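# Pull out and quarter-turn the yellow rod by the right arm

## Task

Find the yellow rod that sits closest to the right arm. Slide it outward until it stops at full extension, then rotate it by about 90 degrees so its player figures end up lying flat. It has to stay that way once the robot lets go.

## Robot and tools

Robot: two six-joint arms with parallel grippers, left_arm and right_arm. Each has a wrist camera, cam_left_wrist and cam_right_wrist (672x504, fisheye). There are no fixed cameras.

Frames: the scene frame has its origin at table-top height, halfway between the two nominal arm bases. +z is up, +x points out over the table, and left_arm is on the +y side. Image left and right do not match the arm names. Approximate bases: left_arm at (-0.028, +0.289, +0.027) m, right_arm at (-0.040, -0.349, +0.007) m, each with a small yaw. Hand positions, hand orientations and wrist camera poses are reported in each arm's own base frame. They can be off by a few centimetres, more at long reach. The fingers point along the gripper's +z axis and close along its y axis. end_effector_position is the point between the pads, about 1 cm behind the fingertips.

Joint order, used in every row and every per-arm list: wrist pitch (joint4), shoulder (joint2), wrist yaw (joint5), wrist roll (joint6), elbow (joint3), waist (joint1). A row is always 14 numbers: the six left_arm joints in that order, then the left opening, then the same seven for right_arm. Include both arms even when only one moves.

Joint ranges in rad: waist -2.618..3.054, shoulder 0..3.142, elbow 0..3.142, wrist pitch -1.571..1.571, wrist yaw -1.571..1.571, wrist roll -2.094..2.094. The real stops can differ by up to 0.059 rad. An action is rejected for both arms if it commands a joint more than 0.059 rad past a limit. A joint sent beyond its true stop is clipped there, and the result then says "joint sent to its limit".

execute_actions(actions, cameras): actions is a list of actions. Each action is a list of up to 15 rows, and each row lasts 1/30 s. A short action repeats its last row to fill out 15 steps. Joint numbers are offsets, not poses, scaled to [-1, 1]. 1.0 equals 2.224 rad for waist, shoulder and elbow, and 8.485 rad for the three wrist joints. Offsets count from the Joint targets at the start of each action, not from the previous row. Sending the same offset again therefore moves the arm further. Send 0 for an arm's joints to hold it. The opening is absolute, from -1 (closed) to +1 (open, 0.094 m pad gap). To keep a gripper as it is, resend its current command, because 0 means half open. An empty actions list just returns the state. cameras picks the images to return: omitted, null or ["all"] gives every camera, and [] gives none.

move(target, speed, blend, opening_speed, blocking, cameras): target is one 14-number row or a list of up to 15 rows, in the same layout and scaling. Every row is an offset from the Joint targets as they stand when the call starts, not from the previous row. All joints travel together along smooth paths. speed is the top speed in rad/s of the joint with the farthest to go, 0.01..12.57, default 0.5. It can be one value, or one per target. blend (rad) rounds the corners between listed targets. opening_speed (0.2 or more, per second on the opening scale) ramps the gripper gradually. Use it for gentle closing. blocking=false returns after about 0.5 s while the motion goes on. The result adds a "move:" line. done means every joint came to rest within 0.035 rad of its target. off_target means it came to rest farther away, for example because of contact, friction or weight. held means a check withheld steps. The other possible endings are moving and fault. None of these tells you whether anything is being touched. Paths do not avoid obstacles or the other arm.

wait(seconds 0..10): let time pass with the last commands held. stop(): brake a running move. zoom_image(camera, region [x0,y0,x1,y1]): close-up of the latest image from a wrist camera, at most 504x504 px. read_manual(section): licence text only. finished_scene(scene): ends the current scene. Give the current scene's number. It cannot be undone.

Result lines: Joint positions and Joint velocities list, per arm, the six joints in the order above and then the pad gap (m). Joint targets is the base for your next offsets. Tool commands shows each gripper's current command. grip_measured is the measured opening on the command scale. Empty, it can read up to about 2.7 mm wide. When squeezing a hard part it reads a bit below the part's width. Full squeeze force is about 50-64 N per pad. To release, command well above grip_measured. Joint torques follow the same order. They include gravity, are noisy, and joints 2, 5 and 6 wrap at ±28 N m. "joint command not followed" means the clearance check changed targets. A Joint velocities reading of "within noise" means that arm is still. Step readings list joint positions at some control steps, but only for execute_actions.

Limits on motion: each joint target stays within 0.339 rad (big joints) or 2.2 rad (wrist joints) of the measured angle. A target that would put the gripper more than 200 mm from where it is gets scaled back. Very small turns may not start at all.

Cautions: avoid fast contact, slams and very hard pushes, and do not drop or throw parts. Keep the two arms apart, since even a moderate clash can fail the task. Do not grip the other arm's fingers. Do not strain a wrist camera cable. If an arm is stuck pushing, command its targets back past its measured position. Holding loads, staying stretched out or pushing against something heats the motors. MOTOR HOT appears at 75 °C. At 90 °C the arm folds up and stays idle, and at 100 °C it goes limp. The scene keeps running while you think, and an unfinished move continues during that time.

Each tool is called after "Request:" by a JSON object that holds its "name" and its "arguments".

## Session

Request:
{"name": "execute_actions", "arguments": {"actions": []}}

Scene clock: 0.00 s.
left_arm: end_effector_position=(+0.4148, +0.0165, +0.1259) grip_measured=+1.000 end_effector_quat_wxyz=(+0.618, -0.002, +0.786, +0.007) | right_arm: end_effector_position=(+0.3922, -0.0470, +0.1045) grip_measured=+1.000 end_effector_quat_wxyz=(+0.587, +0.099, +0.798, -0.097)
Joint names: [wrist pitch, shoulder, wrist yaw, wrist roll, elbow, waist]
Joint positions: left_arm=[0.901 1.55 0.039 0.018 0.411 0.054 0.094] | right_arm=[0.87 1.537 0.277 0.046 0.357 0.003 0.094]
Joint velocities: within noise
Joint torques (N m): no reading
Heat: left arm: 40 °C; right arm: 39 °C.
Joint targets: left_arm=[0.889 1.548 0.039 0.019 0.413 0.054] | right_arm=[0.861 1.534 0.277 0.048 0.360 0.003]
Tool commands: left_gripper/opening=+1.0 right_gripper/opening=+1.0
camera_calibration:
cam_left_wrist: T_world_to_cam=[[-0.0177666, -0.985889, 0.166453, -0.00796993], [-0.580802, -0.125334, -0.804339, 0.378982], [0.813851, -0.110967, -0.570379, -0.140833], [0, 0, 0, 1]] pos_world=[0.334589, 0.0240143, 0.225829]
cam_right_wrist: T_world_to_cam=[[-0.259579, -0.939623, 0.222998, 0.0249194], [-0.669667, 0.00876005, -0.74261, 0.372385], [0.695819, -0.3421, -0.631508, -0.103244], [0, 0, 0, 1]] pos_world=[0.327681, -0.015167, 0.20578]

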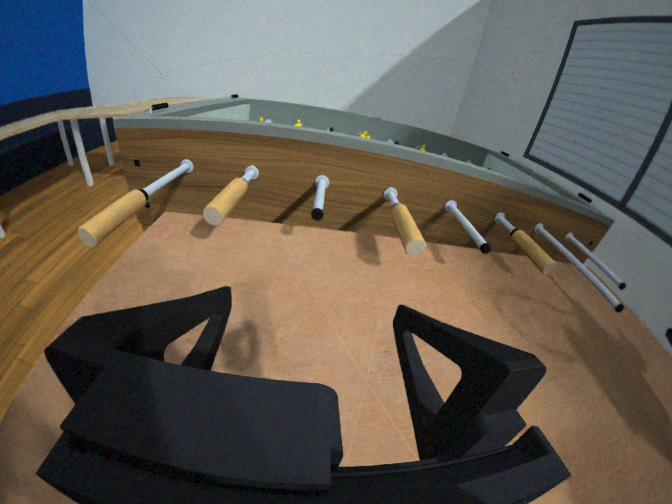

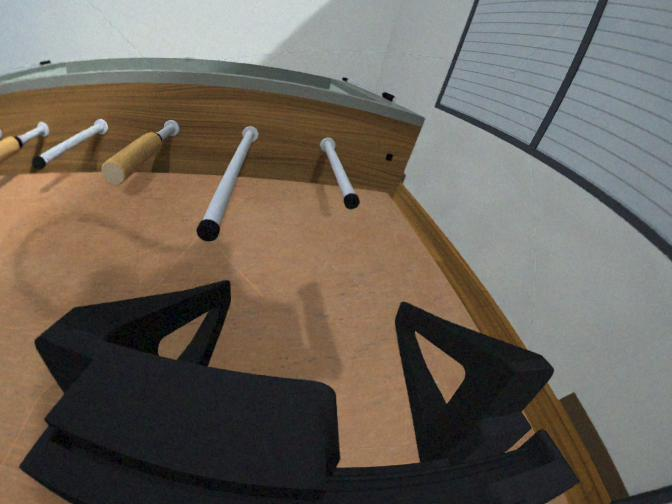

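Request:
{"name": "move", "arguments": {"target": [[0,0,0,0,0,0,1,0,0,0.0283,-0.1908,0,0.1933,0],[0,0,0,0,0,0,1,0.0422,0.4388,0.0283,-0.1908,0.4272,0.1933,0]], "speed": 1.4, "blend": 0.2, "cameras": ["cam_right_wrist"]}}

Scene clock: 46.10 s.
left_arm: end_effector_position=(+0.4148, +0.0165, +0.1259) grip_measured=+1.000 end_effector_quat_wxyz=(+0.618, -0.002, +0.786, +0.007) | right_arm: end_effector_position=(+0.5842, +0.1682, +0.0700) grip_measured=+0.003 end_effector_quat_wxyz=(+0.476, -0.479, +0.521, -0.522)
Joint names: [wrist pitch, shoulder, wrist yaw, wrist roll, elbow, waist]
Joint positions: left_arm=[0.901 1.55 0.039 0.018 0.411 0.054 0.094] | right_arm=[1.204 2.494 0.514 -1.574 1.289 0.425 0.047]
Joint velocities: within noise
Joint torques (N m): left_arm=[1.86 -6.78 -0.02 0.02 5.67 -0.06] | right_arm=[1.78 -10.43 0.08 0.04 6.53 0.73]
Heat: left arm: 40 °C; right arm: 39 °C.
Joint targets: left_arm=[0.889 1.548 0.039 0.019 0.413 0.054] | right_arm=[1.219 2.510 0.517 -1.571 1.310 0.433]
move: done
camera_calibration:
cam_right_wrist: T_world_to_cam=[[-0.03156, 0.185578, 0.982123, -0.0910046], [-0.477634, -0.865955, 0.148279, 0.446119], [0.877992, -0.464416, 0.115968, -0.323173], [0, 0, 0, 1]] pos_world=[0.493953, 0.253121, 0.0607053]
Images, in order (width x height): cam_right_wrist 672x504.

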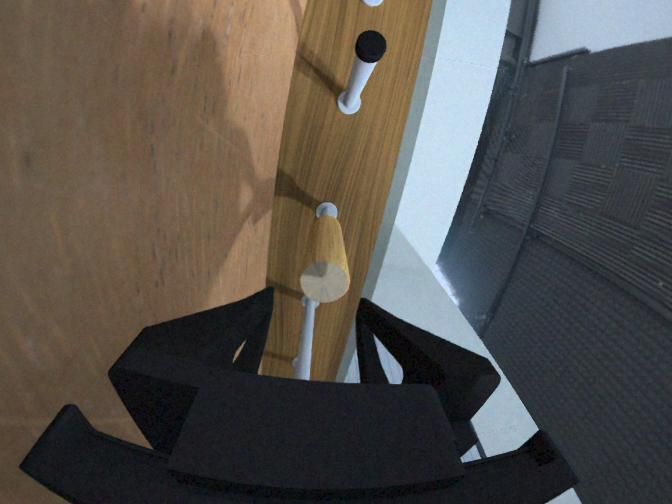

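Request:
{"name": "move", "arguments": {"target": [[0,0,0,0,0,0,1,-0.0253,0.0623,-0.0087,0,0.1437,-0.0328,0],[0,0,0,0,0,0,1,-0.0253,0.0623,-0.0087,0,0.1437,-0.0328,-0.6]], "speed": 0.5, "opening_speed": 2, "cameras": ["cam_right_wrist"]}}

Scene clock: 59.90 s.
left_arm: end_effector_position=(+0.4148, +0.0165, +0.1259) grip_measured=+1.000 end_effector_quat_wxyz=(+0.618, -0.002, +0.786, +0.007) | right_arm: end_effector_position=(+0.6467, +0.1606, +0.0761) grip_measured=-0.314 end_effector_quat_wxyz=(+0.477, -0.474, +0.521, -0.525)
Joint names: [wrist pitch, shoulder, wrist yaw, wrist roll, elbow, waist]
Joint positions: left_arm=[0.901 1.55 0.039 0.018 0.411 0.054 0.094] | right_arm=[1.022 2.62 0.456 -1.575 1.607 0.362 0.032]
Joint velocities: within noise
Joint torques (N m): left_arm=[1.86 -6.76 0 0.02 5.63 -0.05] | right_arm=[1.51 -10.82 -0.1 0.05 7.5 -0.1]
Heat: left arm: 40 °C; right arm: 41 °C.
Joint targets: left_arm=[0.889 1.548 0.039 0.019 0.413 0.054] | right_arm=[1.004 2.649 0.444 -1.571 1.630 0.360]
move: done
camera_calibration:
cam_right_wrist: T_world_to_cam=[[-0.0398218, 0.183232, 0.982263, -0.0878429], [-0.483993, -0.863561, 0.141468, 0.47282], [0.874165, -0.469775, 0.123072, -0.379488], [0, 0, 0, 1]] pos_world=[0.557079, 0.246131, 0.0661002]
Images, in order (width x height): cam_right_wrist 672x504.

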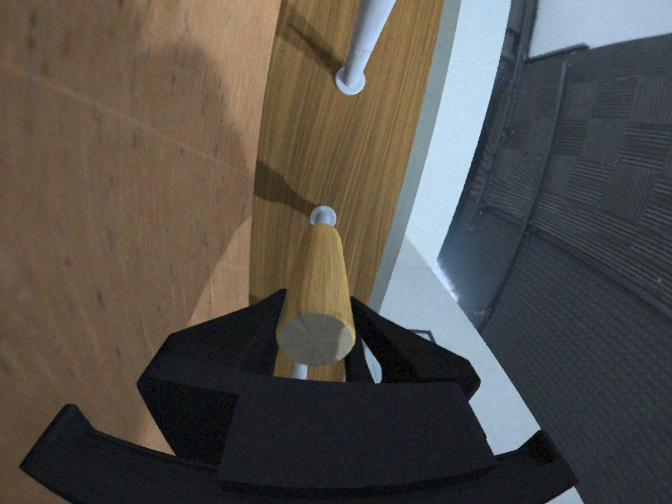

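Request:
{"name": "move", "arguments": {"target": [[0,0,0,0,0,0,1,0,0,0,0.1852,0,0,-0.6],[0,0,0,0,0,0,1,0.0011,-0.1232,0.0084,0.1919,-0.1727,0.0324,-0.6],[0,0,0,0,0,0,1,-0.0332,-0.2379,0.0131,0.2079,-0.2648,0.0621,-0.6],[0,0,0,0,0,0,1,-0.0895,-0.3422,0.0113,0.2296,-0.2891,0.0908,-0.6]], "speed": [1.4,0.5,0.5,0.6], "blend": [0.03,0.06,0.06,0], "cameras": ["cam_right_wrist"]}}

Scene clock: 93.37 s.
left_arm: end_effector_position=(+0.4148, +0.0165, +0.1259) grip_measured=+1.000 end_effector_quat_wxyz=(+0.618, -0.002, +0.786, +0.007) | right_arm: end_effector_position=(+0.4684, +0.1801, +0.0707) grip_measured=-0.314 end_effector_quat_wxyz=(+0.500, +0.033, +0.865, -0.019)
Joint names: [wrist pitch, shoulder, wrist yaw, wrist roll, elbow, waist]
Joint positions: left_arm=[0.901 1.55 0.039 0.018 0.411 0.054 0.094] | right_arm=[0.322 1.946 0.53 0.345 1.006 0.548 0.032]
Joint velocities: within noise
Joint torques (N m): left_arm=[1.86 -6.79 -0.01 0.02 5.64 -0.03] | right_arm=[0.82 -13.55 0.34 0.37 4.46 1.33]
Heat: left arm: 40 °C; right arm: 42 °C.
Joint targets: left_arm=[0.889 1.548 0.039 0.019 0.413 0.054] | right_arm=[0.245 1.887 0.539 0.377 0.987 0.562]
move: off_target (right_arm); right_arm: the wrist pitch is farthest, 0.078 rad from its target
camera_calibration:
cam_right_wrist: T_world_to_cam=[[-0.0276213, -0.9835, 0.178788, 0.168094], [-0.806925, -0.0836297, -0.584703, 0.466221], [0.590007, -0.160419, -0.791301, -0.0718214], [0, 0, 0, 1]] pos_world=[0.423223, 0.192788, 0.185715]
Images, in order (width x height): cam_right_wrist 672x504.

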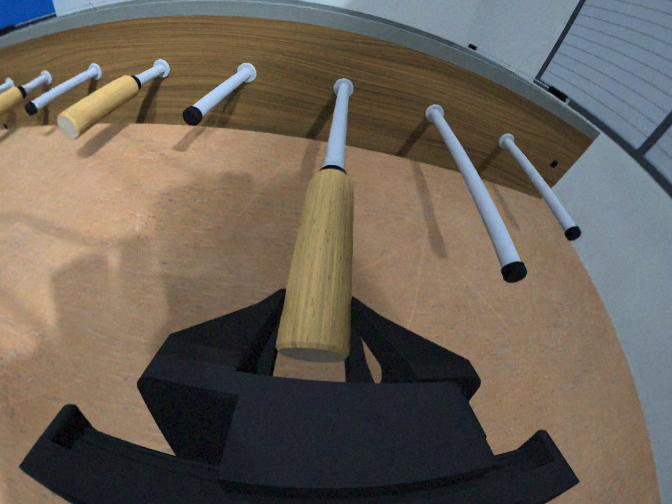

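Request:
{"name": "move", "arguments": {"target": [0,0,0,0,0,0,1,-0.0165,-0.0170,-0.0028,0.008,-0.0155,0.0151,-0.6], "speed": 0.5, "cameras": ["cam_right_wrist"]}}

Scene clock: 100.27 s.
left_arm: end_effector_position=(+0.4148, +0.0165, +0.1259) grip_measured=+1.000 end_effector_quat_wxyz=(+0.618, -0.002, +0.786, +0.007) | right_arm: end_effector_position=(+0.4666, +0.1807, +0.0712) grip_measured=-0.314 end_effector_quat_wxyz=(+0.492, +0.046, +0.869, -0.002)
Joint names: [wrist pitch, shoulder, wrist yaw, wrist roll, elbow, waist]
Joint positions: left_arm=[0.901 1.55 0.039 0.018 0.411 0.054 0.094] | right_arm=[0.298 1.933 0.505 0.388 1.006 0.543 0.032]
Joint velocities: within noise
Joint torques (N m): left_arm=[1.86 -6.86 0.01 0.02 5.64 -0.06] | right_arm=[-0.2 -15.56 0.33 0.64 2.06 4.75]
Heat: left arm: 40 °C; right arm: 42 °C.
Joint targets: left_arm=[0.889 1.548 0.039 0.019 0.413 0.054] | right_arm=[0.105 1.850 0.516 0.445 0.952 0.596]
move: off_target (right_arm); right_arm: the wrist pitch is farthest, 0.193 rad from its target
camera_calibration:
cam_right_wrist: T_world_to_cam=[[-0.032306, -0.990153, 0.136213, 0.174857], [-0.815746, -0.0526251, -0.576012, 0.463048], [0.577508, -0.129724, -0.806013, -0.0689065], [0, 0, 0, 1]] pos_world=[0.423172, 0.188564, 0.187364]
Images, in order (width x height): cam_right_wrist 672x504.

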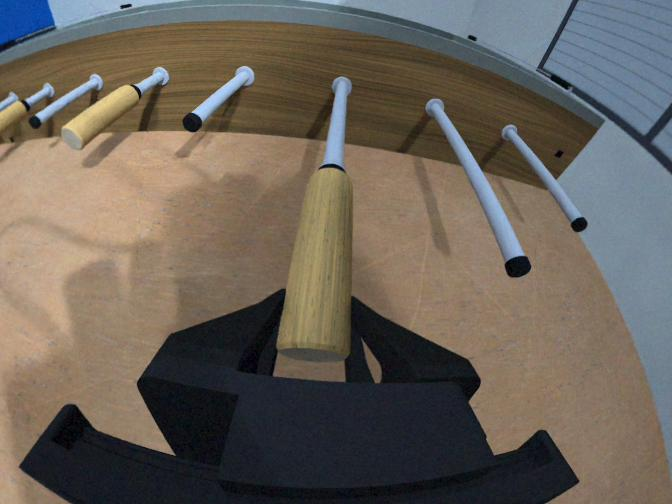

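Stopped at the end. Relax and release.

Request:
{"name": "move", "arguments": {"target": [[0,0,0,0,0,0,1,0.022,0.0355,-0.0015,-0.007,0.024,-0.022,-0.6],[0,0,0,0,0,0,1,0.022,0.0355,-0.0015,-0.007,0.024,-0.022,0.2]], "speed": 0.8, "opening_speed": 2, "cameras": ["cam_right_wrist"]}}

Scene clock: 106.40 s.
left_arm: end_effector_position=(+0.4148, +0.0165, +0.1259) grip_measured=+1.000 end_effector_quat_wxyz=(+0.618, -0.002, +0.786, +0.007) | right_arm: end_effector_position=(+0.4671, +0.1812, +0.0688) grip_measured=+0.198 end_effector_quat_wxyz=(+0.490, +0.042, +0.871, +0.000)
Joint names: [wrist pitch, shoulder, wrist yaw, wrist roll, elbow, waist]
Joint positions: left_arm=[0.901 1.55 0.039 0.018 0.411 0.054 0.094] | right_arm=[0.301 1.938 0.493 0.381 1.006 0.539 0.056]
Joint velocities: within noise
Joint torques (N m): left_arm=[1.85 -6.79 -0.01 0.01 5.67 -0.03] | right_arm=[1.38 -9.39 0.33 0.05 5.85 0.69]
Heat: left arm: 40 °C; right arm: 44 °C.
Joint targets: left_arm=[0.889 1.548 0.039 0.019 0.413 0.054] | right_arm=[0.291 1.929 0.503 0.385 1.006 0.547]
move: done
camera_calibration:
cam_right_wrist: T_world_to_cam=[[-0.0216243, -0.990293, 0.137302, 0.170685], [-0.818587, -0.061307, -0.571101, 0.464546], [0.573975, -0.124743, -0.809315, -0.070066], [0, 0, 0, 1]] pos_world=[0.424179, 0.188768, 0.185162]
Images, in order (width x height): cam_right_wrist 672x504.

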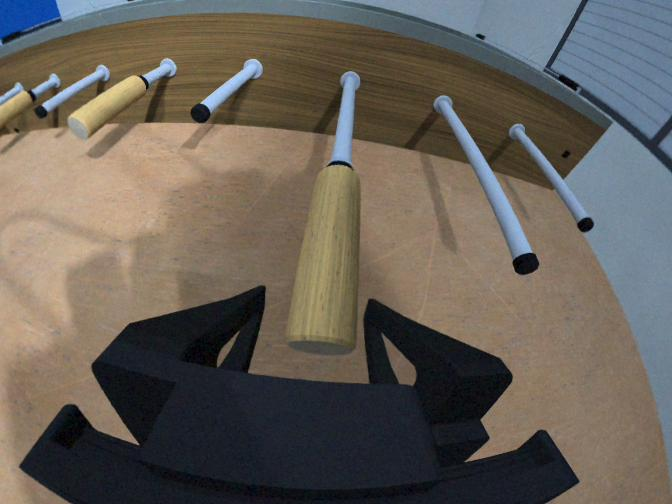

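Request:
{"name": "finished_scene", "arguments": {"scene": 3}}

The scene is finished: the task was done.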